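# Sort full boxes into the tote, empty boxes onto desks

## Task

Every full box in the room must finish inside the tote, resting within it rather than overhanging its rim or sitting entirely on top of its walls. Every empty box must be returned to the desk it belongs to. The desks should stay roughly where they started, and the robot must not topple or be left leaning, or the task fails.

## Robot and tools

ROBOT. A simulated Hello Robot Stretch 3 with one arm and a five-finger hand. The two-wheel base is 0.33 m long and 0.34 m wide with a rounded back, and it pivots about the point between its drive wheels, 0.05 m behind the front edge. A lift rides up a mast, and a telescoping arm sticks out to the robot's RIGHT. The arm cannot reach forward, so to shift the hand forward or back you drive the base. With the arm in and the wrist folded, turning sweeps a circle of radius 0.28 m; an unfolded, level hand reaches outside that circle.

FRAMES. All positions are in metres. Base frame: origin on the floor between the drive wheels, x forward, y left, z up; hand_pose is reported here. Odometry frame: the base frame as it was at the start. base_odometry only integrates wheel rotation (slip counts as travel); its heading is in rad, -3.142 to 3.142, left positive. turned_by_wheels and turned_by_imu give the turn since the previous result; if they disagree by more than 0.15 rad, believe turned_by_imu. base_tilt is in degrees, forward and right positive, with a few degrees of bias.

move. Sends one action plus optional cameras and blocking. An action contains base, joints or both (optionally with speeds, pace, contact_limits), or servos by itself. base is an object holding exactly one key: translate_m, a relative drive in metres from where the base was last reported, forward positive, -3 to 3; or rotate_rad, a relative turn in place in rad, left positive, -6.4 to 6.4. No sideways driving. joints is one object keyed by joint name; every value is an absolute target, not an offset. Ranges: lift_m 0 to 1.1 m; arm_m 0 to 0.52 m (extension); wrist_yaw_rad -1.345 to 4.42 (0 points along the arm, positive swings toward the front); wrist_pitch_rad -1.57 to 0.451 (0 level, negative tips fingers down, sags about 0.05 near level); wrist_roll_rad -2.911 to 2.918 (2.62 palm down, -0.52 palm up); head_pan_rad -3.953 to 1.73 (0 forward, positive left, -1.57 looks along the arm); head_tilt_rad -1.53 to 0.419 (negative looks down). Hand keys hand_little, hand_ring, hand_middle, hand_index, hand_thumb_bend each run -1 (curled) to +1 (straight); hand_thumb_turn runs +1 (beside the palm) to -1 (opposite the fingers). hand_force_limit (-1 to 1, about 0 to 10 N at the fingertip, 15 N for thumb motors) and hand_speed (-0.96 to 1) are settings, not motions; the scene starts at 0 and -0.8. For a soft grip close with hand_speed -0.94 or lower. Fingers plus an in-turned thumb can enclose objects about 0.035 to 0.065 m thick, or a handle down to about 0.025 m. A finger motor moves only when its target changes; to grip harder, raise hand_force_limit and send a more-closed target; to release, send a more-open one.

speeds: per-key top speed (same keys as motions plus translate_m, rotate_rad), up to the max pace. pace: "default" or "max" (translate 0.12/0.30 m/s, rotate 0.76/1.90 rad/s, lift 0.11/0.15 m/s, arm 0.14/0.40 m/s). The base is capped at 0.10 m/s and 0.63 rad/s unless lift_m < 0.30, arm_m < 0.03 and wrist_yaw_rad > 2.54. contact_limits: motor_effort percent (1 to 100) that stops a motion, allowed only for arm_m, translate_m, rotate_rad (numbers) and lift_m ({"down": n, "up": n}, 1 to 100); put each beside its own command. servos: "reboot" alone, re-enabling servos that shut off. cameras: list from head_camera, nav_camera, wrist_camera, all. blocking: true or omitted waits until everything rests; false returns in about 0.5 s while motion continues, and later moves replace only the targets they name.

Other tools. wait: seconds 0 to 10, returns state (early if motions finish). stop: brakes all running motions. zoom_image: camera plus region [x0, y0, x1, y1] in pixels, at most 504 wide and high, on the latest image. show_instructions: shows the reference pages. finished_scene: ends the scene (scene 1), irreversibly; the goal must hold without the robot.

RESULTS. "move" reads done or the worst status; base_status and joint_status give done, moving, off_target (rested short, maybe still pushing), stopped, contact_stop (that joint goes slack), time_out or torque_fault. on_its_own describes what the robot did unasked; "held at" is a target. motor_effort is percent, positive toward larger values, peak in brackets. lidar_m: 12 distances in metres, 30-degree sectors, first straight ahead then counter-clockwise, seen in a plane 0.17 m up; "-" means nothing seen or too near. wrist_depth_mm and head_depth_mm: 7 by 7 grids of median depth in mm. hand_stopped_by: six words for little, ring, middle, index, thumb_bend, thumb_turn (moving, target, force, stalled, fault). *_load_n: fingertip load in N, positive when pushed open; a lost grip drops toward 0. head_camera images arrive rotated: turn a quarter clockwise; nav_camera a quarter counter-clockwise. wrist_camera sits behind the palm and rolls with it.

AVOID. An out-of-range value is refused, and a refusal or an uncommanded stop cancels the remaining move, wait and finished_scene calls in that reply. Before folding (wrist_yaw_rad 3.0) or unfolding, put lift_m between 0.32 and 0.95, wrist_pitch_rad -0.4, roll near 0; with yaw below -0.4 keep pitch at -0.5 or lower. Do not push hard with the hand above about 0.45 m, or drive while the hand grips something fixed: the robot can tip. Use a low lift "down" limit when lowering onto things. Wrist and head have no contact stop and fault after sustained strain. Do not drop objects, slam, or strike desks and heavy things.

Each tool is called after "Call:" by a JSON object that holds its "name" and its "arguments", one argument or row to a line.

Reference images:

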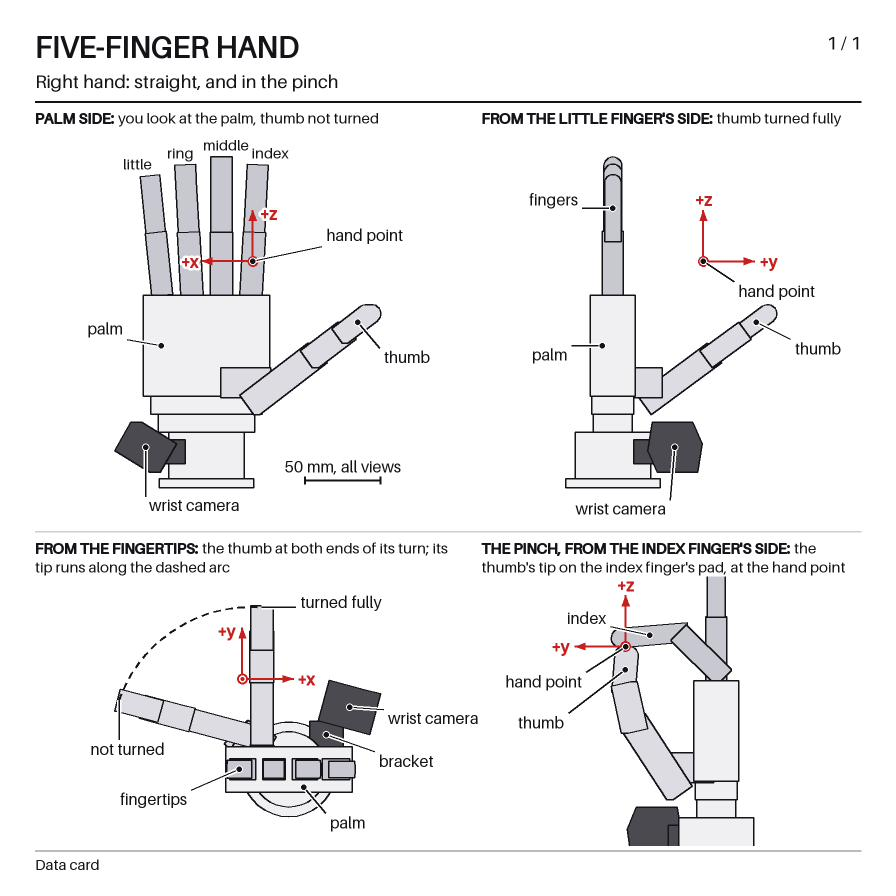

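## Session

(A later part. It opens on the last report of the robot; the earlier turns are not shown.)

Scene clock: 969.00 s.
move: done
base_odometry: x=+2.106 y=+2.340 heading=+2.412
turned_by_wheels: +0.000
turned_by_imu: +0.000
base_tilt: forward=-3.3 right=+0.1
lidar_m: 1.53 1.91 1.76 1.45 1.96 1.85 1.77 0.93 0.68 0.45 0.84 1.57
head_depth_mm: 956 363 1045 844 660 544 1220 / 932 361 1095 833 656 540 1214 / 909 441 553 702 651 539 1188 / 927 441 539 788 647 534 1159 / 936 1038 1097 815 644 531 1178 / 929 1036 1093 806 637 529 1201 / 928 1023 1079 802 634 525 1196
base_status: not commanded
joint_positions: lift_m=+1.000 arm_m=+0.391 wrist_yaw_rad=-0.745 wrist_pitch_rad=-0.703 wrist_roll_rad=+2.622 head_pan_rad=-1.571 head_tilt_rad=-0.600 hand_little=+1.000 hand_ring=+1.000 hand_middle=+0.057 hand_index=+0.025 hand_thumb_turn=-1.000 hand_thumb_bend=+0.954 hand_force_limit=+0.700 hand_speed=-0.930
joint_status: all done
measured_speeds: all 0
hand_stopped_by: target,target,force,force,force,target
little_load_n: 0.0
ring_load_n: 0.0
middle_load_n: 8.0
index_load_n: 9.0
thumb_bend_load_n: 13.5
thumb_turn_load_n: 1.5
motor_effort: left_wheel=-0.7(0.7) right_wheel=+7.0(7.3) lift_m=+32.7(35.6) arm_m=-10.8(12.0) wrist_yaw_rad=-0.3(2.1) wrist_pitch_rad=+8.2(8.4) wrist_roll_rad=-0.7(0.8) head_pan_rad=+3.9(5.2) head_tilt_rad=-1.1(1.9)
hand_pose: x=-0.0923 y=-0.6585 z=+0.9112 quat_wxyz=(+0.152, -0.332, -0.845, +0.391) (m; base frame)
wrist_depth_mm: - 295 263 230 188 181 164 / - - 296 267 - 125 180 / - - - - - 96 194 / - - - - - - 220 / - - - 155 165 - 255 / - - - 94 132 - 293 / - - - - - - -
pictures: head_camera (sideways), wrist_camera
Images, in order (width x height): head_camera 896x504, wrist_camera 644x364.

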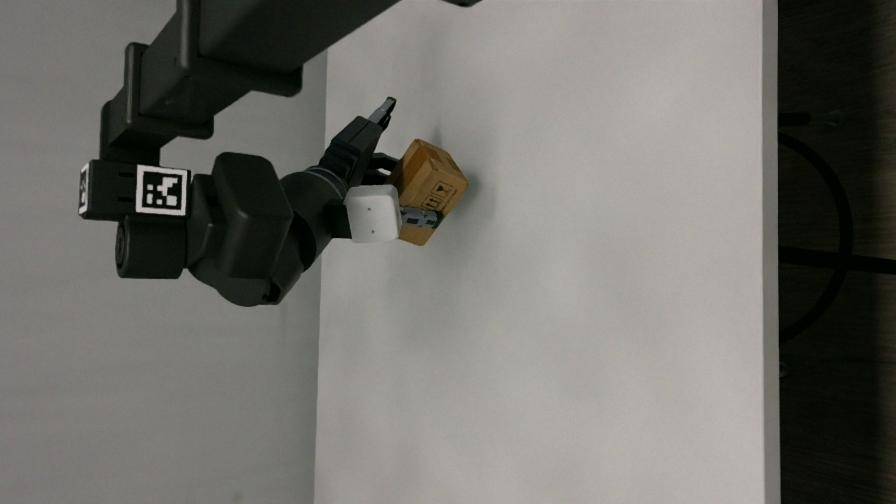

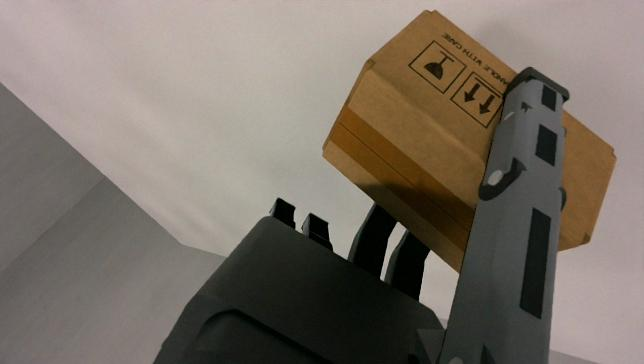

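Call:
{"name": "move", "arguments": {
  "base": {"translate_m": -0.7},
  "speeds": {"translate_m": 0.09}
}}

Call:
{"name": "move", "arguments": {
  "base": {"translate_m": -0.652},
  "speeds": {"translate_m": 0.09},
  "cameras": ["head_camera", "wrist_camera"]
}}

Scene clock: 981.43 s.
move: done
base_odometry: x=+2.628 y=+1.874 heading=+2.413
turned_by_wheels: +0.000
turned_by_imu: +0.003
base_tilt: forward=-3.3 right=+0.0
lidar_m: 2.22 2.23 1.63 1.44 1.54 1.11 1.07 1.11 1.17 0.65 0.73 0.79
head_depth_mm: 960 363 1243 1367 1589 1476 1253 / 945 362 1170 1355 1585 1431 1240 / 918 440 554 701 652 538 1213 / 934 441 539 791 649 535 1205 / 941 1042 1105 816 643 531 1186 / 941 1042 1097 806 639 529 1194 / 937 1036 1084 802 634 527 1188
base_status: done
joint_positions: lift_m=+1.000 arm_m=+0.391 wrist_yaw_rad=-0.745 wrist_pitch_rad=-0.703 wrist_roll_rad=+2.622 head_pan_rad=-1.571 head_tilt_rad=-0.600 hand_little=+1.000 hand_ring=+1.000 hand_middle=+0.057 hand_index=+0.025 hand_thumb_turn=-1.000 hand_thumb_bend=+0.954 hand_force_limit=+0.700 hand_speed=-0.930
joint_status: not commanded
measured_speeds: all 0
hand_stopped_by: target,target,force,force,force,target
little_load_n: 0.0
ring_load_n: 0.0
middle_load_n: 8.5
index_load_n: 9.0
thumb_bend_load_n: 13.5
thumb_turn_load_n: 1.0
motor_effort: left_wheel=-1.3(11.7) right_wheel=-6.6(10.5) lift_m=+32.8(32.8) arm_m=-5.2(9.6) wrist_yaw_rad=-1.0(1.9) wrist_pitch_rad=+8.4(8.5) wrist_roll_rad=-0.7(0.8) head_pan_rad=+4.5(5.2) head_tilt_rad=-2.4(2.5)
hand_pose: x=-0.0922 y=-0.6584 z=+0.9112 quat_wxyz=(+0.152, -0.332, -0.845, +0.391) (m; base frame)
wrist_depth_mm: - - - - 188 181 165 / - - - - - 125 179 / - - - - - 96 195 / - - - - - - 221 / - - 122 155 165 - 251 / - - - 94 132 - 293 / - - - - - - -
pictures: none

Scene clock: 989.73 s.
move: done
base_odometry: x=+3.114 y=+1.440 heading=+2.413
turned_by_wheels: +0.000
turned_by_imu: +0.003
base_tilt: forward=-3.3 right=+0.1
lidar_m: 2.86 2.06 1.53 1.71 0.60 0.44 0.42 0.44 0.59 1.13 0.90 0.92
head_depth_mm: 962 363 1191 1118 1105 1102 1101 / 947 363 1173 1337 1505 1391 1243 / 922 441 554 704 1574 1460 1212 / 939 442 539 1341 1573 1374 1224 / 949 1046 1174 1339 1558 1437 1199 / 945 1046 1171 1328 1536 1422 1223 / 943 1042 1168 1329 1532 1424 1220
base_status: done
joint_positions: lift_m=+1.000 arm_m=+0.391 wrist_yaw_rad=-0.745 wrist_pitch_rad=-0.704 wrist_roll_rad=+2.622 head_pan_rad=-1.571 head_tilt_rad=-0.600 hand_little=+1.000 hand_ring=+1.000 hand_middle=+0.057 hand_index=+0.025 hand_thumb_turn=-1.000 hand_thumb_bend=+0.954 hand_force_limit=+0.700 hand_speed=-0.930
joint_status: not commanded
measured_speeds: all 0
hand_stopped_by: target,target,force,force,force,target
little_load_n: 0.0
ring_load_n: 0.0
middle_load_n: 8.5
index_load_n: 9.0
thumb_bend_load_n: 13.5
thumb_turn_load_n: 1.0
motor_effort: left_wheel=-2.0(12.0) right_wheel=-6.7(12.4) lift_m=+33.0(34.1) arm_m=-1.1(5.2) wrist_yaw_rad=+0.1(2.1) wrist_pitch_rad=+8.3(8.6) wrist_roll_rad=-0.7(0.8) head_pan_rad=+3.0(4.7) head_tilt_rad=-2.2(2.9)
hand_pose: x=-0.0922 y=-0.6584 z=+0.9111 quat_wxyz=(+0.152, -0.332, -0.845, +0.391) (m; base frame)
wrist_depth_mm: 289 342 - - - 929 841 / 291 346 - - - 124 - / 294 353 - - - 96 - / 296 355 - - - - - / 300 357 - 155 165 - - / 302 339 - 94 132 - - / 303 - - - - - -
pictures: head_camera (sideways), wrist_camera
Images, in order (width x height): head_camera 896x504, wrist_camera 644x364.

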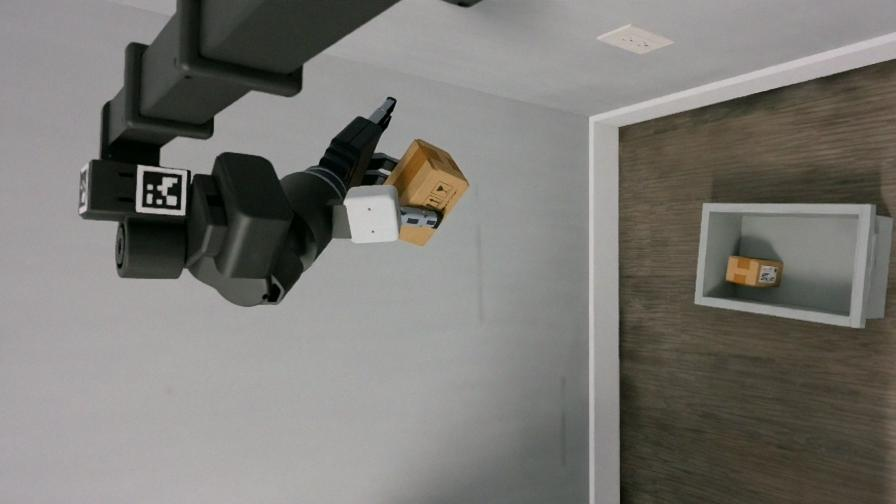

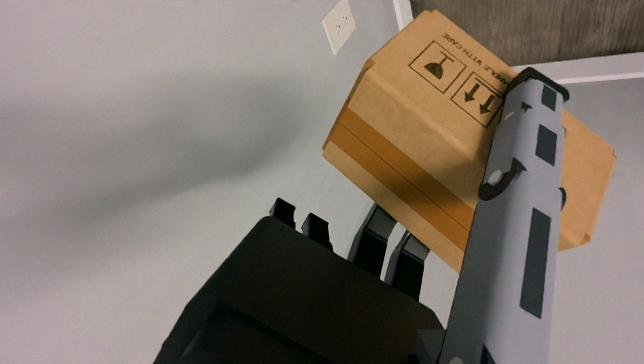

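Call:
{"name": "zoom_image", "arguments": {
  "camera": "head_camera",
  "region": [680, 180, 896, 340]
}}

Scaled by 2.333 from the camera's 896x504 image, which has a finer 1280x720 frame.

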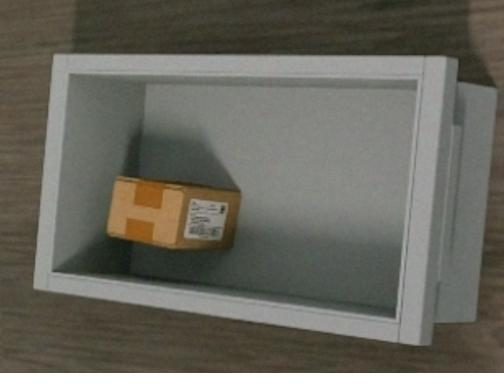

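Call:
{"name": "move", "arguments": {
  "joints": {"wrist_yaw_rad": 0.0, "arm_m": 0.405, "hand_ring": 0.42, "hand_little": 0.42, "hand_force_limit": -0.6, "hand_speed": -0.85},
  "speeds": {"wrist_yaw_rad": 0.3, "arm_m": 0.05},
  "cameras": ["wrist_camera"]
}}

Call:
{"name": "move", "arguments": {
  "joints": {"lift_m": 0.6},
  "contact_limits": {"lift_m": {"down": 14}},
  "speeds": {"lift_m": 0.07}
}}

Call:
{"name": "move", "arguments": {
  "joints": {"lift_m": 0.27},
  "contact_limits": {"lift_m": {"down": 14}},
  "speeds": {"lift_m": 0.07},
  "cameras": ["head_camera", "wrist_camera"]
}}

Scene clock: 1019.13 s.
move: done
base_odometry: x=+3.114 y=+1.440 heading=+2.413
turned_by_wheels: +0.000
turned_by_imu: +0.000
base_tilt: forward=-3.2 right=+0.0
lidar_m: 2.86 2.05 1.53 1.70 0.61 0.44 0.42 0.44 0.60 1.13 0.90 0.92
head_depth_mm: 967 1018 1188 1116 1112 1105 1103 / 948 371 1202 1345 1506 1406 1249 / 917 454 1172 1352 1578 1448 1209 / 942 474 568 1347 1565 1363 1227 / 946 1052 1155 1344 1556 1435 1203 / 946 1047 1175 1334 1551 1427 1217 / 946 1043 1171 1328 1535 1426 1216
base_status: not commanded
joint_positions: lift_m=+1.000 arm_m=+0.405 wrist_yaw_rad=-0.002 wrist_pitch_rad=-0.704 wrist_roll_rad=+2.622 head_pan_rad=-1.571 head_tilt_rad=-0.600 hand_little=+0.420 hand_ring=+0.420 hand_middle=+0.057 hand_index=+0.025 hand_thumb_turn=-1.000 hand_thumb_bend=+0.954 hand_force_limit=-0.600 hand_speed=-0.850
joint_status: all done
measured_speeds: all 0
hand_stopped_by: target,target,force,force,force,target
little_load_n: 0.0
ring_load_n: 0.0
middle_load_n: 8.5
index_load_n: 9.0
thumb_bend_load_n: 13.5
thumb_turn_load_n: 1.0
motor_effort: left_wheel=-1.9(2.3) right_wheel=-6.1(6.6) lift_m=+32.3(32.8) arm_m=+11.4(13.6) wrist_yaw_rad=+1.6(5.2) wrist_pitch_rad=+8.5(8.6) wrist_roll_rad=-0.7(0.8) head_pan_rad=+3.1(4.6) head_tilt_rad=-2.5(3.1)
hand_pose: x=+0.0094 y=-0.6879 z=+0.9111 quat_wxyz=(+0.000, -0.003, -0.908, +0.420) (m; base frame)
wrist_depth_mm: 374 - - - 997 907 840 / - - - - - 936 923 / - - - - - 96 - / 521 - - 177 - - - / - - - 155 164 - - / - - - 94 132 - - / - - - - - - -
pictures: wrist_camera
Images, in order (width x height): wrist_camera 644x364.

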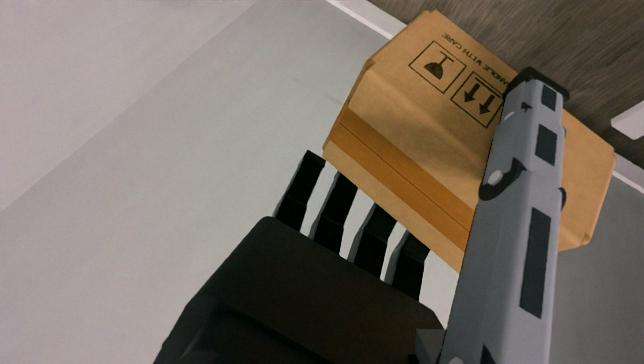

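Scene clock: 1025.47 s.
move: done
base_odometry: x=+3.114 y=+1.440 heading=+2.413
turned_by_wheels: +0.000
turned_by_imu: +0.001
base_tilt: forward=-3.3 right=+0.1
lidar_m: 2.88 2.05 1.53 1.70 0.61 0.44 0.42 0.44 0.60 1.13 0.90 0.93
head_depth_mm: 967 1054 1124 1117 1106 1102 1103 / 963 1064 1195 1340 1514 1393 1170 / 958 1065 1187 1351 687 560 1147 / 953 1054 1183 1340 697 1338 1223 / 948 1051 1183 1341 1524 1402 1199 / 947 1046 1165 1331 1543 1429 1219 / 940 1041 1170 1337 1537 1417 1218
base_status: not commanded
joint_positions: lift_m=+0.600 arm_m=+0.405 wrist_yaw_rad=-0.002 wrist_pitch_rad=-0.705 wrist_roll_rad=+2.622 head_pan_rad=-1.571 head_tilt_rad=-0.600 hand_little=+0.420 hand_ring=+0.420 hand_middle=+0.057 hand_index=+0.025 hand_thumb_turn=-1.000 hand_thumb_bend=+0.954 hand_force_limit=-0.600 hand_speed=-0.850
joint_status: all done
measured_speeds: all 0
hand_stopped_by: target,target,force,force,force,target
little_load_n: 0.0
ring_load_n: 0.0
middle_load_n: 8.5
index_load_n: 9.0
thumb_bend_load_n: 13.5
thumb_turn_load_n: 1.0
motor_effort: left_wheel=-1.8(2.3) right_wheel=-6.2(6.9) lift_m=+28.9(30.3) arm_m=+10.9(11.9) wrist_yaw_rad=+0.9(3.4) wrist_pitch_rad=+8.3(8.7) wrist_roll_rad=-0.6(0.8) head_pan_rad=+3.3(4.9) head_tilt_rad=-3.0(3.8)
contact_limits: lift_m down 14 (down: maximum 72; up: maximum 65)
hand_pose: x=+0.0094 y=-0.6878 z=+0.5110 quat_wxyz=(+0.000, -0.003, -0.908, +0.419) (m; base frame)
wrist_depth_mm: 376 - 762 695 - 539 503 / - - - - - 564 557 / - - - - - 96 596 / 523 - - 177 - - 678 / - - - 156 165 - 772 / - - - 94 132 - - / - - - - - - -
pictures: none

Scene clock: 1030.80 s.
move: done
base_odometry: x=+3.114 y=+1.440 heading=+2.413
turned_by_wheels: +0.000
turned_by_imu: +0.000
base_tilt: forward=-3.3 right=+0.0
lidar_m: 2.87 2.06 1.53 1.70 0.61 0.44 0.42 0.44 0.60 0.64 0.90 0.92
head_depth_mm: 966 1056 1124 1114 1112 1100 1098 / 959 1063 1196 1347 1505 1401 1240 / 956 1060 1188 1347 1577 1449 1187 / 953 1058 1183 1345 1575 900 1156 / 951 1049 1174 1342 1549 1429 1196 / 946 1044 1173 1337 1544 1425 1220 / 940 1041 1166 1325 1544 1421 1221
base_status: not commanded
joint_positions: lift_m=+0.270 arm_m=+0.405 wrist_yaw_rad=-0.002 wrist_pitch_rad=-0.705 wrist_roll_rad=+2.622 head_pan_rad=-1.571 head_tilt_rad=-0.600 hand_little=+0.420 hand_ring=+0.420 hand_middle=+0.057 hand_index=+0.025 hand_thumb_turn=-1.000 hand_thumb_bend=+0.954 hand_force_limit=-0.600 hand_speed=-0.850
joint_status: all done
measured_speeds: all 0
hand_stopped_by: target,target,force,force,force,target
little_load_n: 0.0
ring_load_n: 0.0
middle_load_n: 8.5
index_load_n: 9.0
thumb_bend_load_n: 13.0
thumb_turn_load_n: 1.0
motor_effort: left_wheel=-1.3(2.2) right_wheel=-6.1(6.6) lift_m=+28.7(30.0) arm_m=+10.2(10.9) wrist_yaw_rad=+0.9(3.4) wrist_pitch_rad=+8.5(8.7) wrist_roll_rad=-0.6(0.8) head_pan_rad=+3.4(5.4) head_tilt_rad=-2.7(3.9)
contact_limits: lift_m down 14 (down: maximum 72; up: maximum 65)
hand_pose: x=+0.0094 y=-0.6877 z=+0.1810 quat_wxyz=(+0.000, -0.003, -0.908, +0.419) (m; base frame)
wrist_depth_mm: - 429 237 313 272 251 154 / - 509 272 - - - 152 / - 578 547 - - 96 271 / 520 - - 177 - - 312 / - - - 155 165 - 365 / - - - 94 132 - 437 / - - - - - - 528
pictures: head_camera (sideways), wrist_camera
Images, in order (width x height): head_camera 896x504, wrist_camera 644x364.

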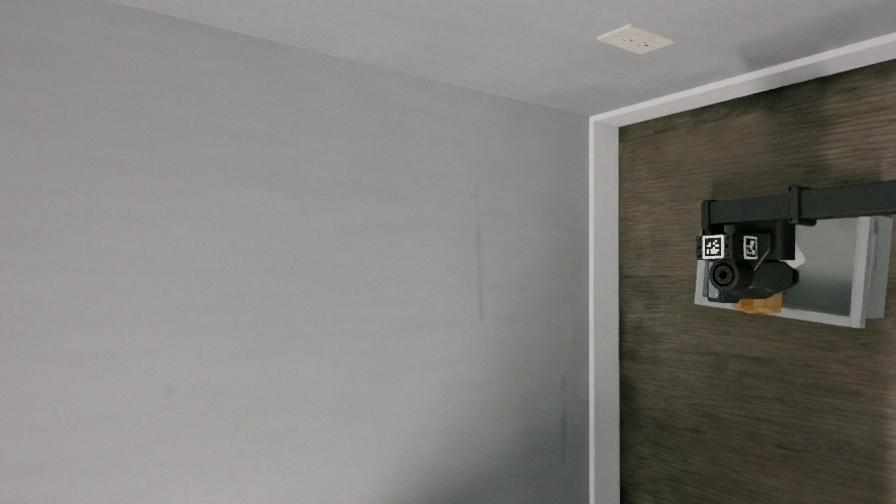

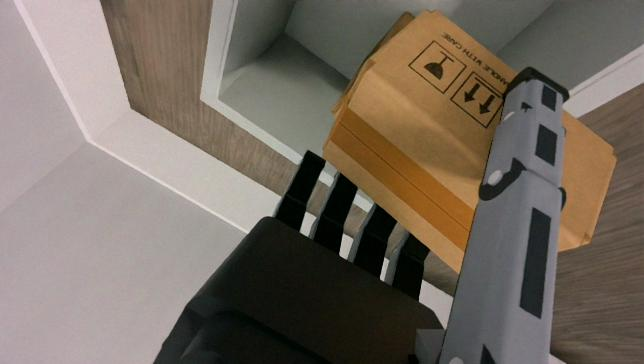

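Call:
{"name": "zoom_image", "arguments": {
  "camera": "head_camera",
  "region": [680, 180, 896, 340]
}}

Scaled by 2.333 from the camera's 896x504 image, which has a finer 1280x720 frame.

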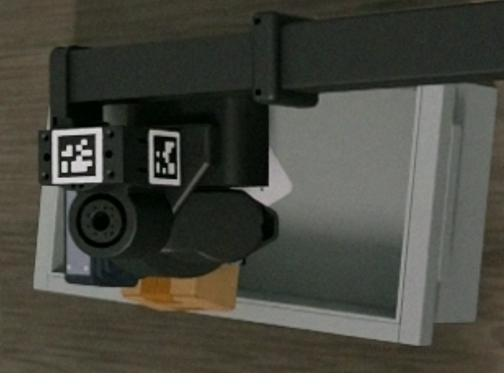

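Call:
{"name": "move", "arguments": {
  "base": {"translate_m": -0.019},
  "joints": {"lift_m": 0.34, "wrist_pitch_rad": -0.87, "wrist_yaw_rad": -0.07},
  "speeds": {"wrist_pitch_rad": 0.2, "wrist_yaw_rad": 0.2, "translate_m": 0.05, "lift_m": 0.05},
  "cameras": ["head_camera", "wrist_camera"]
}}

Call:
{"name": "zoom_image", "arguments": {
  "camera": "head_camera",
  "region": [680, 180, 896, 340]
}}

Scene clock: 1068.13 s.
move: done
base_odometry: x=+3.128 y=+1.427 heading=+2.413
turned_by_wheels: +0.000
turned_by_imu: +0.000
base_tilt: forward=-3.3 right=+0.1
lidar_m: 2.88 2.05 1.54 1.63 0.58 0.42 0.40 0.42 0.57 1.13 0.92 0.92
head_depth_mm: 965 1038 1073 1064 1064 1054 1051 / 961 1064 1190 1343 1466 1378 1219 / 957 1059 1187 1354 1574 1422 733 / 955 1056 1183 1349 1573 853 1146 / 947 1049 1174 1336 1554 1428 1183 / 943 1045 1171 1330 1539 1426 1221 / 941 1037 1167 1330 1533 1421 1217
base_status: done
joint_positions: lift_m=+0.340 arm_m=+0.405 wrist_yaw_rad=-0.069 wrist_pitch_rad=-0.898 wrist_roll_rad=+2.622 head_pan_rad=-1.571 head_tilt_rad=-0.600 hand_little=+0.420 hand_ring=+0.420 hand_middle=+0.057 hand_index=+0.025 hand_thumb_turn=-1.000 hand_thumb_bend=+0.954 hand_force_limit=-0.600 hand_speed=-0.850
joint_status: all done
measured_speeds: all 0
hand_stopped_by: target,target,force,force,force,target
little_load_n: 0.0
ring_load_n: 0.0
middle_load_n: 9.0
index_load_n: 9.5
thumb_bend_load_n: 13.0
thumb_turn_load_n: 1.0
motor_effort: left_wheel=-2.1(7.5) right_wheel=-6.1(10.2) lift_m=+33.9(36.0) arm_m=+9.6(9.8) wrist_yaw_rad=-0.7(5.2) wrist_pitch_rad=+5.4(8.5) wrist_roll_rad=-0.6(0.8) head_pan_rad=+2.4(4.0) head_tilt_rad=-2.7(4.3)
hand_pose: x=+0.0033 y=-0.6433 z=+0.2288 quat_wxyz=(+0.011, -0.034, -0.943, +0.330) (m; base frame)
wrist_depth_mm: 347 429 393 294 318 295 - / 372 486 443 323 - - 209 / - 562 504 - - 96 317 / - 630 600 177 - - 352 / - - 108 155 165 - 398 / - - - 94 132 - 449 / - - - - - - 516
pictures: head_camera (sideways), wrist_camera
Images, in order (width x height): head_camera 896x504, wrist_camera 644x364.

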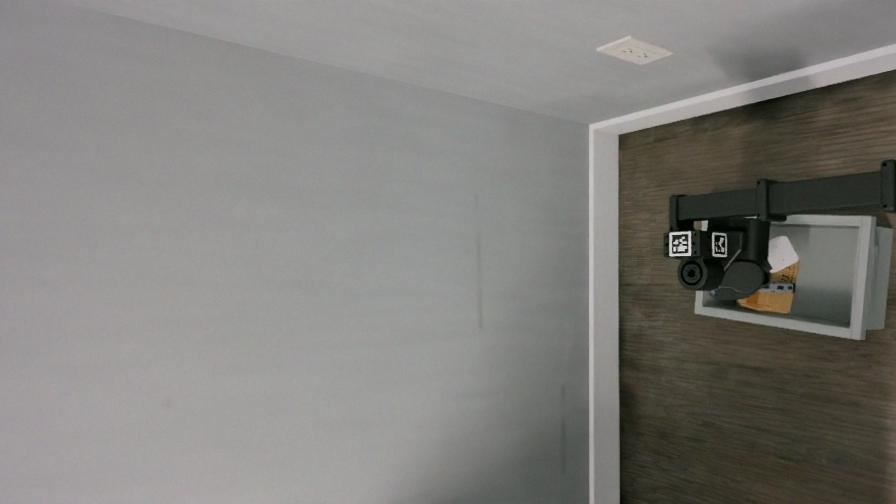

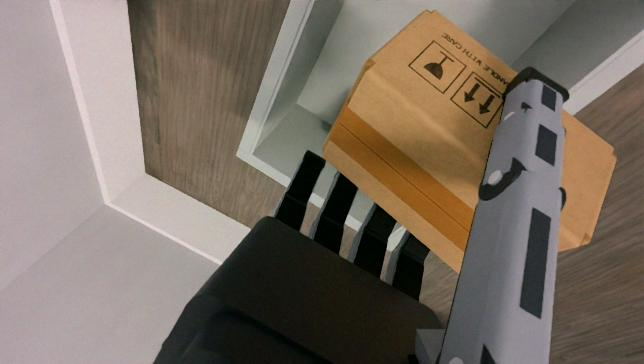

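Scaled by 2.333 from the camera's 896x504 image, which has a finer 1280x720 frame.

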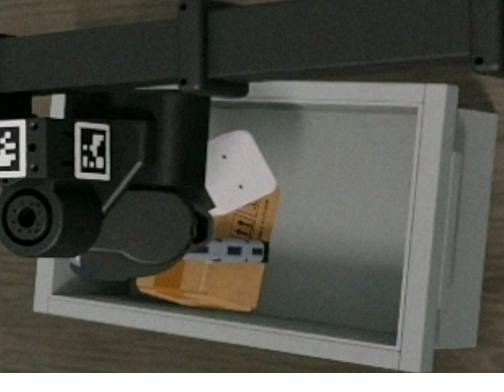

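Call:
{"name": "move", "arguments": {
  "joints": {"lift_m": 0.2, "arm_m": 0.411},
  "contact_limits": {"lift_m": {"down": 14}},
  "speeds": {"lift_m": 0.05},
  "cameras": ["head_camera", "wrist_camera"]
}}

Call:
{"name": "zoom_image", "arguments": {
  "camera": "head_camera",
  "region": [680, 180, 896, 340]
}}

Scene clock: 1082.43 s.
move: done
base_odometry: x=+3.128 y=+1.427 heading=+2.413
turned_by_wheels: +0.000
turned_by_imu: +0.001
base_tilt: forward=-3.3 right=+0.1
lidar_m: 2.89 2.04 1.54 1.62 0.58 0.42 0.41 0.42 0.57 1.13 0.92 0.92
head_depth_mm: 961 1031 1075 1066 1058 1051 1053 / 963 1070 1200 1337 1463 1388 1220 / 958 1061 1189 1362 1577 1453 1211 / 952 1053 1180 1351 1568 1331 1015 / 949 1049 1180 1347 1572 1426 1171 / 945 1043 1170 1332 1547 1432 1218 / 944 1044 1167 1330 1533 1424 1217
base_status: not commanded
joint_positions: lift_m=+0.200 arm_m=+0.411 wrist_yaw_rad=-0.069 wrist_pitch_rad=-0.899 wrist_roll_rad=+2.622 head_pan_rad=-1.571 head_tilt_rad=-0.600 hand_little=+0.420 hand_ring=+0.420 hand_middle=+0.057 hand_index=+0.025 hand_thumb_turn=-1.000 hand_thumb_bend=+0.954 hand_force_limit=-0.600 hand_speed=-0.850
joint_status: all done
measured_speeds: all 0
hand_stopped_by: target,target,force,force,force,target
little_load_n: 0.0
ring_load_n: 0.0
middle_load_n: 8.5
index_load_n: 9.5
thumb_bend_load_n: 13.0
thumb_turn_load_n: 1.0
motor_effort: left_wheel=-2.0(2.6) right_wheel=-6.2(6.7) lift_m=+27.5(34.2) arm_m=+11.3(13.6) wrist_yaw_rad=-1.7(2.4) wrist_pitch_rad=+5.8(5.8) wrist_roll_rad=-0.7(0.8) head_pan_rad=+2.8(4.5) head_tilt_rad=-3.9(4.5)
contact_limits: lift_m down 14 (down: maximum 72; up: maximum 65)
hand_pose: x=+0.0033 y=-0.6490 z=+0.0887 quat_wxyz=(+0.011, -0.034, -0.944, +0.329) (m; base frame)
wrist_depth_mm: 296 267 132 207 190 175 164 / 343 132 165 238 - 180 172 / 391 158 233 270 - 96 152 / - 204 270 178 - - 134 / - 245 108 158 165 - 129 / - - - 94 131 - 118 / - - - - - - 307
pictures: head_camera (sideways), wrist_camera
Images, in order (width x height): head_camera 896x504, wrist_camera 644x364.

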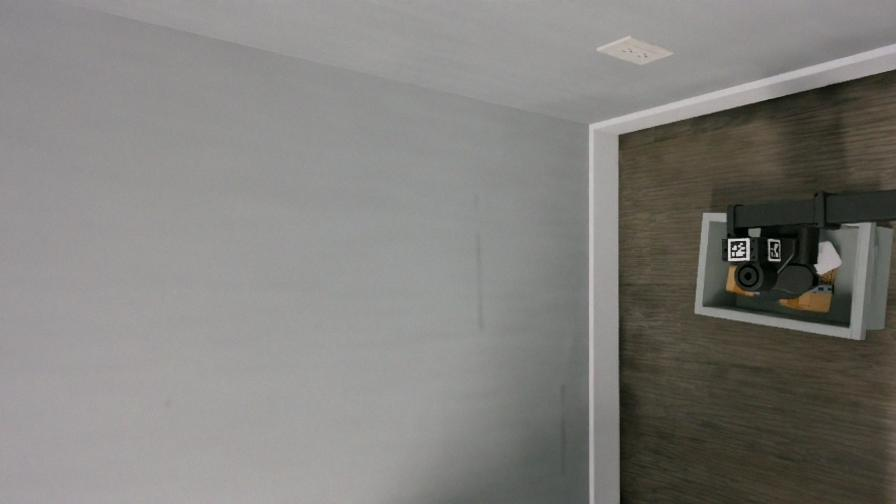

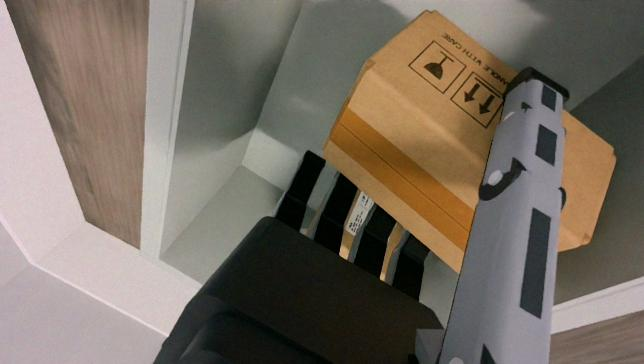

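Scaled by 2.333 from the camera's 896x504 image, which has a finer 1280x720 frame.

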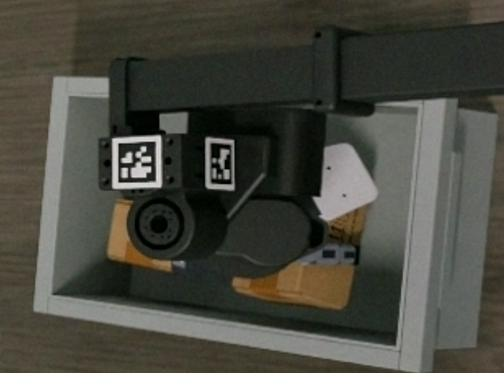

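Call:
{"name": "move", "arguments": {
  "joints": {"lift_m": 0.165},
  "contact_limits": {"lift_m": {"down": 12}},
  "speeds": {"lift_m": 0.03},
  "cameras": ["head_camera"]
}}

Call:
{"name": "move", "arguments": {
  "joints": {"lift_m": 0.14},
  "contact_limits": {"lift_m": {"down": 12}},
  "speeds": {"lift_m": 0.02},
  "cameras": ["head_camera", "wrist_camera"]
}}

Call:
{"name": "zoom_image", "arguments": {
  "camera": "head_camera",
  "region": [680, 180, 896, 340]
}}

Scene clock: 1088.33 s.
move: done
base_odometry: x=+3.128 y=+1.427 heading=+2.413
turned_by_wheels: +0.000
turned_by_imu: +0.000
base_tilt: forward=-3.3 right=+0.0
lidar_m: 2.89 2.04 1.54 1.63 0.58 0.42 0.41 0.42 0.57 1.13 0.92 0.92
head_depth_mm: 965 1032 1076 1067 1061 1052 1051 / 962 1060 1192 1334 1471 1391 1218 / 955 1061 1189 1358 1577 1463 1208 / 955 1059 1187 1344 1566 1337 963 / 950 1050 1180 1335 1557 1434 1171 / 949 1046 1173 1340 1550 1427 1220 / 939 1042 1174 1324 1531 1424 1216
base_status: not commanded
joint_positions: lift_m=+0.165 arm_m=+0.411 wrist_yaw_rad=-0.069 wrist_pitch_rad=-0.899 wrist_roll_rad=+2.622 head_pan_rad=-1.571 head_tilt_rad=-0.600 hand_little=+0.420 hand_ring=+0.420 hand_middle=+0.057 hand_index=+0.025 hand_thumb_turn=-1.000 hand_thumb_bend=+0.954 hand_force_limit=-0.600 hand_speed=-0.850
joint_status: all done
measured_speeds: all 0
hand_stopped_by: target,target,force,force,force,target
little_load_n: 0.0
ring_load_n: 0.0
middle_load_n: 8.5
index_load_n: 9.5
thumb_bend_load_n: 13.5
thumb_turn_load_n: 1.0
motor_effort: left_wheel=-1.9(2.5) right_wheel=-6.4(6.7) lift_m=+27.7(28.8) arm_m=+10.4(11.0) wrist_yaw_rad=-1.5(2.1) wrist_pitch_rad=+5.6(5.9) wrist_roll_rad=-0.8(0.8) head_pan_rad=+1.9(4.4) head_tilt_rad=-3.7(4.8)
contact_limits: lift_m down 12 (down: maximum 72; up: maximum 65)
hand_pose: x=+0.0033 y=-0.6490 z=+0.0536 quat_wxyz=(+0.011, -0.034, -0.944, +0.329) (m; base frame)
wrist_depth_mm: - 90 132 174 160 147 136 / - 110 165 196 - 149 147 / - 122 226 228 - 96 149 / - 137 269 180 - - 134 / - 173 107 158 165 - 129 / - 203 - 94 132 - 116 / - - - - - - 112
pictures: head_camera (sideways)
Images, in order (width x height): head_camera 896x504.

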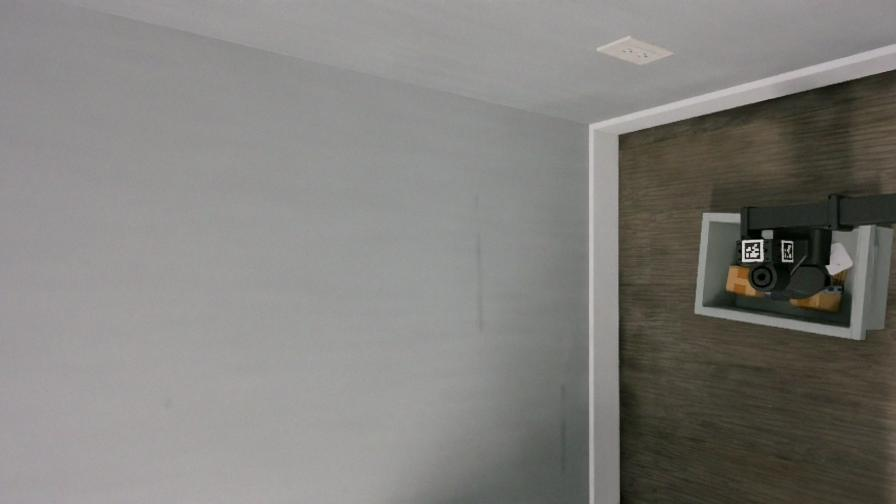

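Scene clock: 1090.00 s.
move: done
base_odometry: x=+3.128 y=+1.427 heading=+2.413
turned_by_wheels: +0.000
turned_by_imu: +0.000
base_tilt: forward=-3.3 right=+0.0
lidar_m: 2.90 2.05 1.54 1.63 0.58 0.42 0.41 0.42 0.57 1.13 0.92 0.92
head_depth_mm: 964 1035 1078 1067 1062 1057 1053 / 964 1066 1197 1334 1466 1386 1221 / 962 1063 1189 1350 1577 1448 1217 / 955 1056 1188 1347 1568 1339 972 / 953 1058 1180 1344 1555 1426 1175 / 947 1048 1172 1339 1549 1433 1222 / 944 1039 1166 1323 1536 1423 1219
base_status: not commanded
joint_positions: lift_m=+0.140 arm_m=+0.411 wrist_yaw_rad=-0.069 wrist_pitch_rad=-0.890 wrist_roll_rad=+2.623 head_pan_rad=-1.571 head_tilt_rad=-0.600 hand_little=+0.420 hand_ring=+0.420 hand_middle=+0.057 hand_index=+0.025 hand_thumb_turn=-1.000 hand_thumb_bend=+0.955 hand_force_limit=-0.600 hand_speed=-0.850
joint_status: all done
measured_speeds: all 0
hand_stopped_by: target,target,force,force,force,target
little_load_n: 0.0
ring_load_n: 0.0
middle_load_n: 6.0
index_load_n: 8.0
thumb_bend_load_n: 17.5
thumb_turn_load_n: 0.5
motor_effort: left_wheel=-1.8(2.5) right_wheel=-6.2(6.8) lift_m=+14.6(28.3) arm_m=+9.3(10.3) wrist_yaw_rad=-0.8(2.1) wrist_pitch_rad=+4.0(6.0) wrist_roll_rad=-0.8(0.9) head_pan_rad=+2.1(4.5) head_tilt_rad=-4.3(4.5)
contact_limits: lift_m down 12 (down: maximum 72; up: maximum 65)
hand_pose: x=+0.0032 y=-0.6514 z=+0.0296 quat_wxyz=(+0.011, -0.034, -0.942, +0.334) (m; base frame)
wrist_depth_mm: - 91 141 154 137 126 119 / - 108 172 171 - 130 128 / - 124 205 195 - 96 134 / - 145 247 176 - - 130 / 115 176 113 158 165 - 123 / 145 195 - 94 132 - 114 / - - - - - - 109
pictures: head_camera (sideways), wrist_camera
Images, in order (width x height): head_camera 896x504, wrist_camera 644x364.

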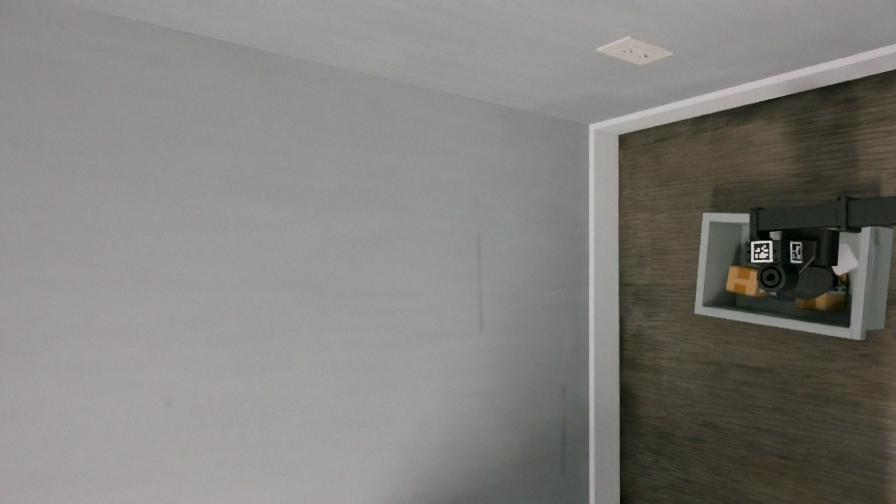

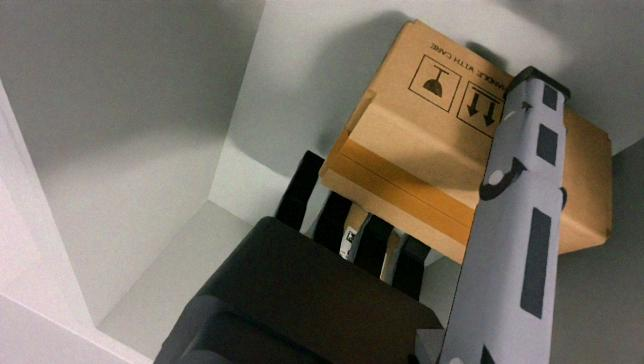

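Scaled by 2.333 from the camera's 896x504 image, which has a finer 1280x720 frame.

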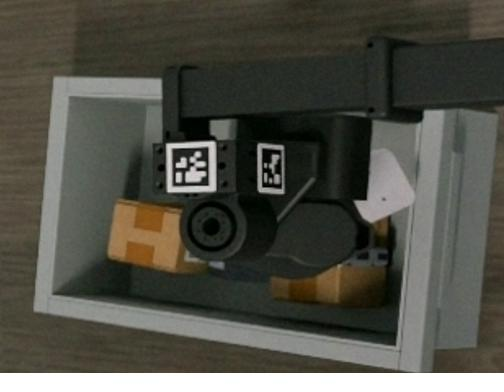

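Call:
{"name": "move", "arguments": {
  "joints": {"lift_m": 0.144},
  "speeds": {"lift_m": 0.01}
}}

Call:
{"name": "move", "arguments": {
  "joints": {"hand_thumb_bend": 1.0, "hand_index": 0.42, "hand_middle": 0.42, "hand_force_limit": 0.0, "hand_speed": -0.85},
  "cameras": ["wrist_camera"]
}}

Call:
{"name": "move", "arguments": {
  "joints": {"lift_m": 0.5},
  "speeds": {"lift_m": 0.05},
  "cameras": ["head_camera", "wrist_camera"]
}}

Call:
{"name": "zoom_image", "arguments": {
  "camera": "head_camera",
  "region": [680, 180, 896, 340]
}}

Scene clock: 1094.80 s.
move: done
base_odometry: x=+3.128 y=+1.427 heading=+2.413
turned_by_wheels: +0.000
turned_by_imu: +0.000
base_tilt: forward=-3.3 right=+0.0
lidar_m: 2.89 2.05 1.54 1.63 0.58 0.42 0.41 0.42 0.57 1.13 0.92 0.92
head_depth_mm: 964 1032 1075 1068 1061 1056 1052 / 958 1065 1195 1343 1466 1399 1209 / 957 1062 1197 1351 1577 1450 1219 / 952 1048 1189 1352 1564 1340 976 / 946 1049 1179 1338 1558 1437 1178 / 948 1049 1168 1328 1534 1429 1220 / 943 1045 1166 1329 1536 1424 1214
base_status: not commanded
joint_positions: lift_m=+0.144 arm_m=+0.411 wrist_yaw_rad=-0.068 wrist_pitch_rad=-0.897 wrist_roll_rad=+2.624 head_pan_rad=-1.571 head_tilt_rad=-0.600 hand_little=+0.420 hand_ring=+0.420 hand_middle=+0.057 hand_index=+0.025 hand_thumb_turn=-1.000 hand_thumb_bend=+0.955 hand_force_limit=-0.600 hand_speed=-0.850
joint_status: all done
measured_speeds: all 0
hand_stopped_by: target,target,force,force,force,target
little_load_n: 0.0
ring_load_n: 0.0
middle_load_n: 9.5
index_load_n: 12.0
thumb_bend_load_n: 12.0
thumb_turn_load_n: 0.0
motor_effort: left_wheel=-2.0(2.2) right_wheel=-6.1(6.5) lift_m=+32.9(33.9) arm_m=+7.9(8.1) wrist_yaw_rad=-2.3(2.3) wrist_pitch_rad=+5.1(5.7) wrist_roll_rad=-1.0(1.2) head_pan_rad=+2.1(3.5) head_tilt_rad=-4.4(4.8)
hand_pose: x=+0.0034 y=-0.6495 z=+0.0329 quat_wxyz=(+0.011, -0.035, -0.943, +0.330) (m; base frame)
wrist_depth_mm: - 90 133 154 139 128 120 / - 110 165 172 - 131 130 / - 122 205 195 - 96 137 / - 143 243 177 - - 134 / 113 164 122 158 165 - 126 / 150 191 - 94 132 - 116 / - - - - - - 112
pictures: none

Scene clock: 1096.23 s.
move: off_target
base_odometry: x=+3.128 y=+1.427 heading=+2.413
turned_by_wheels: +0.000
turned_by_imu: +0.000
base_tilt: forward=-3.3 right=+0.1
lidar_m: 2.89 2.05 1.54 1.63 0.58 0.42 0.40 0.42 0.57 1.13 0.92 0.92
head_depth_mm: 965 1040 1075 1064 1062 1056 1049 / 961 1064 1192 1335 1466 1385 1221 / 959 1060 1192 1352 1574 1447 1217 / 954 1058 1187 1346 1560 1344 970 / 953 1054 1177 1339 1548 1435 1181 / 945 1045 1176 1330 1548 1428 1220 / 943 1043 1169 1329 1537 1423 1217
base_status: not commanded
joint_positions: lift_m=+0.144 arm_m=+0.411 wrist_yaw_rad=-0.068 wrist_pitch_rad=-0.900 wrist_roll_rad=+2.623 head_pan_rad=-1.571 head_tilt_rad=-0.600 hand_little=+0.420 hand_ring=+0.420 hand_middle=+0.313 hand_index=+0.420 hand_thumb_turn=-1.000 hand_thumb_bend=+1.000 hand_force_limit=+0.000 hand_speed=-0.850
joint_status: hand_middle off_target (ended at +0.313, target +0.420); the others done
measured_speeds: all 0
hand_stopped_by: target,target,stalled,target,target,target
little_load_n: 0.0
ring_load_n: 0.0
middle_load_n: -15.5
index_load_n: 0.0
thumb_bend_load_n: 0.0
thumb_turn_load_n: 0.0
motor_effort: left_wheel=-1.8(2.2) right_wheel=-5.8(6.6) lift_m=+15.3(32.8) arm_m=+7.3(7.9) wrist_yaw_rad=-2.1(2.7) wrist_pitch_rad=+5.7(6.0) wrist_roll_rad=-1.0(1.1) head_pan_rad=+4.4(4.6) head_tilt_rad=-3.0(4.5)
hand_pose: x=+0.0034 y=-0.6489 z=+0.0326 quat_wxyz=(+0.011, -0.035, -0.944, +0.329) (m; base frame)
wrist_depth_mm: - 91 140 157 141 129 121 / - 108 176 174 - 135 130 / - 124 208 197 - 96 140 / - 145 247 179 - - 133 / 115 175 112 160 175 - 133 / 162 194 - 94 132 - 115 / - - - - - - 109
pictures: wrist_camera
Images, in order (width x height): wrist_camera 644x364.

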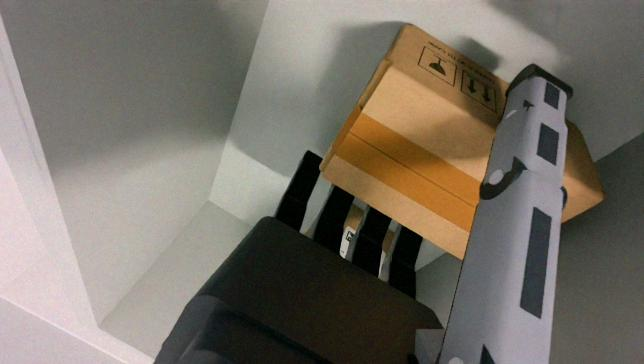

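Scene clock: 1103.90 s.
move: done
base_odometry: x=+3.128 y=+1.427 heading=+2.413
turned_by_wheels: +0.000
turned_by_imu: +0.001
base_tilt: forward=-3.3 right=+0.1
lidar_m: 2.89 2.05 1.54 1.62 0.58 0.42 0.41 0.42 0.57 1.13 0.92 0.92
head_depth_mm: 967 1034 1076 1065 1060 1050 1053 / 961 1068 1193 1336 1470 1391 1223 / 959 1060 1194 1365 1538 673 565 / 954 1054 1187 1348 1459 846 1206 / 950 1050 1178 1343 1561 1395 1188 / 943 1043 1171 1333 1540 1423 1225 / 942 1043 1168 1328 1547 1422 1216
base_status: not commanded
joint_positions: lift_m=+0.500 arm_m=+0.411 wrist_yaw_rad=-0.069 wrist_pitch_rad=-0.895 wrist_roll_rad=+2.623 head_pan_rad=-1.571 head_tilt_rad=-0.600 hand_little=+0.420 hand_ring=+0.420 hand_middle=+0.314 hand_index=+0.420 hand_thumb_turn=-1.000 hand_thumb_bend=+1.000 hand_force_limit=+0.000 hand_speed=-0.850
joint_status: all done
measured_speeds: all 0
hand_stopped_by: target,target,stalled,target,target,target
little_load_n: 0.0
ring_load_n: 0.0
middle_load_n: 0.0
index_load_n: 0.0
thumb_bend_load_n: 0.0
thumb_turn_load_n: 0.0
motor_effort: left_wheel=-1.7(2.3) right_wheel=-5.4(6.4) lift_m=+31.4(33.7) arm_m=+4.3(7.4) wrist_yaw_rad=-0.5(2.2) wrist_pitch_rad=+4.7(6.0) wrist_roll_rad=-0.9(1.1) head_pan_rad=+2.3(4.5) head_tilt_rad=-2.4(4.3)
hand_pose: x=+0.0033 y=-0.6502 z=+0.3891 quat_wxyz=(+0.011, -0.035, -0.943, +0.331) (m; base frame)
wrist_depth_mm: 358 - 569 522 - 421 404 / 371 - 646 576 444 390 437 / - - 729 657 592 96 469 / - 653 - 183 628 - 519 / - - - 158 179 - 585 / - - - 94 132 - 661 / - - - - - - 743
pictures: head_camera (sideways), wrist_camera
Images, in order (width x height): head_camera 896x504, wrist_camera 644x364.

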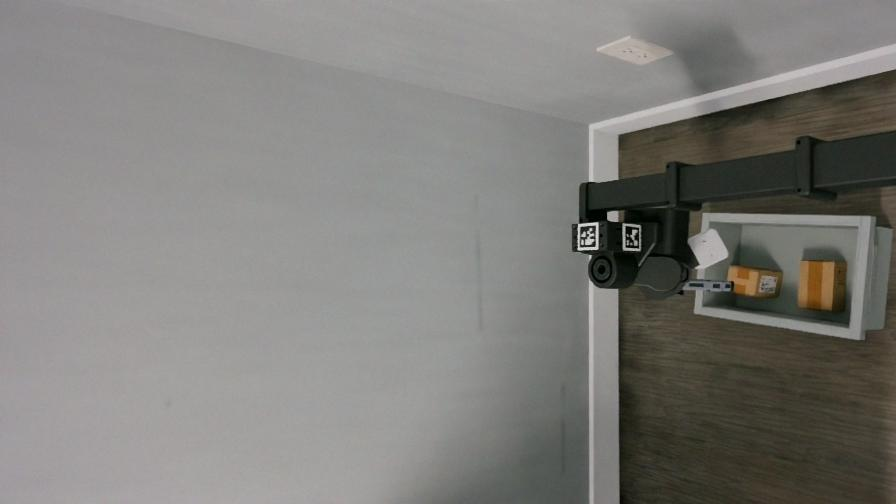

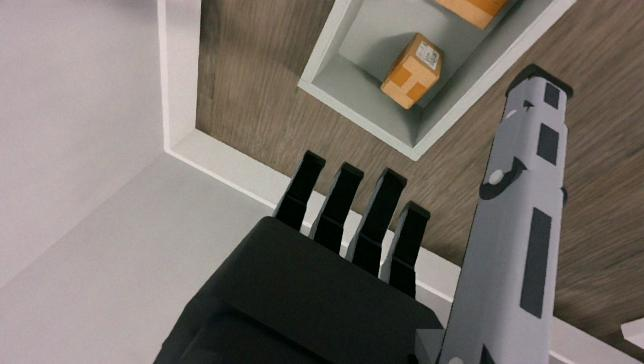

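Scaled by 2.333 from the camera's 896x504 image, which has a finer 1280x720 frame.

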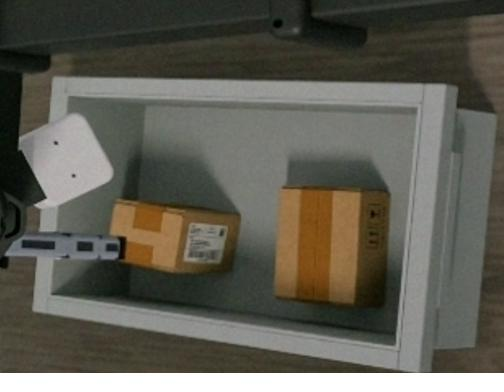

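Call:
{"name": "move", "arguments": {
  "joints": {"head_pan_rad": -0.6, "head_tilt_rad": -0.3},
  "cameras": ["head_camera", "nav_camera"]
}}

Scene clock: 1108.53 s.
move: done
base_odometry: x=+3.128 y=+1.427 heading=+2.413
turned_by_wheels: +0.000
turned_by_imu: +0.000
base_tilt: forward=-3.3 right=+0.0
lidar_m: 2.89 2.05 1.54 1.63 0.58 0.42 0.40 0.42 0.57 1.13 0.92 0.92
head_depth_mm: 1200 1249 1288 1334 1133 1437 1451 / 1328 1386 1428 1445 1004 1600 1532 / 1480 1540 1616 1570 994 1061 1162 / 1670 1756 1847 1562 986 818 1513 / 1929 2041 2160 1536 977 780 1495 / 2271 2437 2615 1504 970 1697 1505 / 2740 3000 3235 1481 2157 1866 1492
base_status: not commanded
joint_positions: lift_m=+0.500 arm_m=+0.411 wrist_yaw_rad=-0.069 wrist_pitch_rad=-0.895 wrist_roll_rad=+2.623 head_pan_rad=-0.578 head_tilt_rad=-0.301 hand_little=+0.420 hand_ring=+0.420 hand_middle=+0.314 hand_index=+0.420 hand_thumb_turn=-1.000 hand_thumb_bend=+1.000 hand_force_limit=+0.000 hand_speed=-0.850
joint_status: all done
measured_speeds: all 0
hand_stopped_by: target,target,stalled,target,target,target
little_load_n: 0.0
ring_load_n: 0.0
middle_load_n: 0.0
index_load_n: 0.0
thumb_bend_load_n: 0.0
thumb_turn_load_n: 0.0
motor_effort: left_wheel=-1.5(2.0) right_wheel=-5.4(5.7) lift_m=+31.6(31.6) arm_m=+3.4(3.7) wrist_yaw_rad=-0.8(2.7) wrist_pitch_rad=+4.8(5.0) wrist_roll_rad=-0.9(1.1) head_pan_rad=-0.5(4.8) head_tilt_rad=+4.6(8.6)
hand_pose: x=+0.0033 y=-0.6502 z=+0.3891 quat_wxyz=(+0.011, -0.035, -0.943, +0.331) (m; base frame)
wrist_depth_mm: 356 - 573 517 - 418 405 / 371 - 651 573 441 393 431 / - - 733 655 582 96 471 / - 662 - 182 627 - 522 / - - - 157 179 - 580 / - - - 94 132 - 659 / - - - - - - 740
pictures: head_camera (sideways), nav_camera (sideways)
Images, in order (width x height): head_camera 896x504, nav_camera 672x504.

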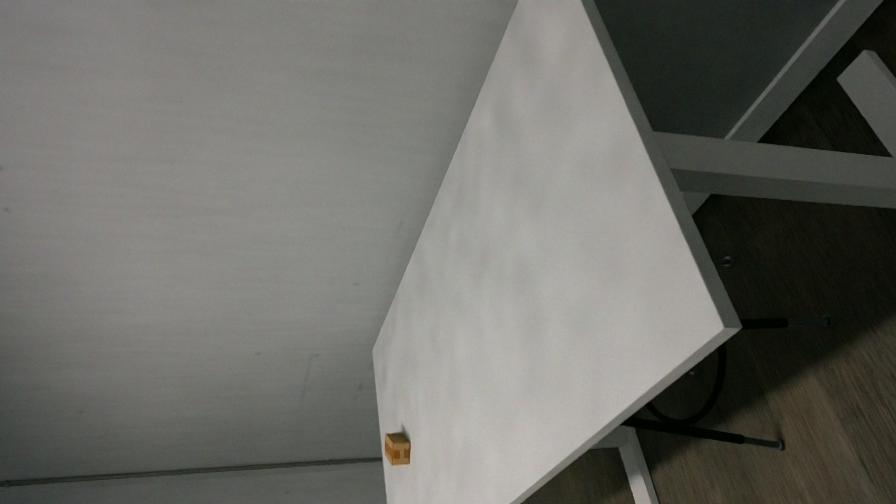

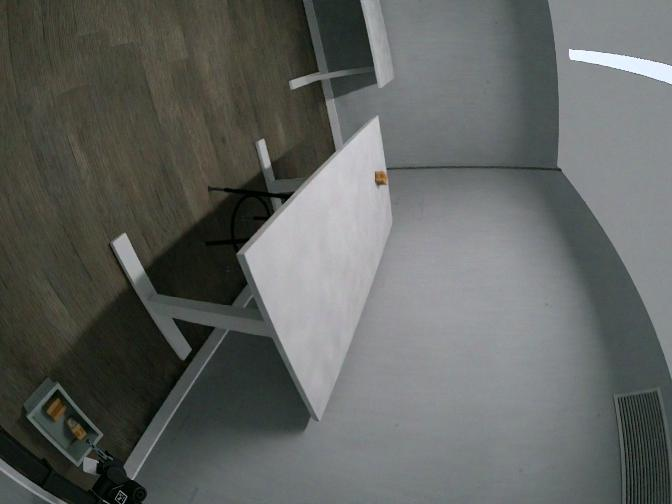

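Call:
{"name": "finished_scene", "arguments": {

}}

The scene is finished: the task was done.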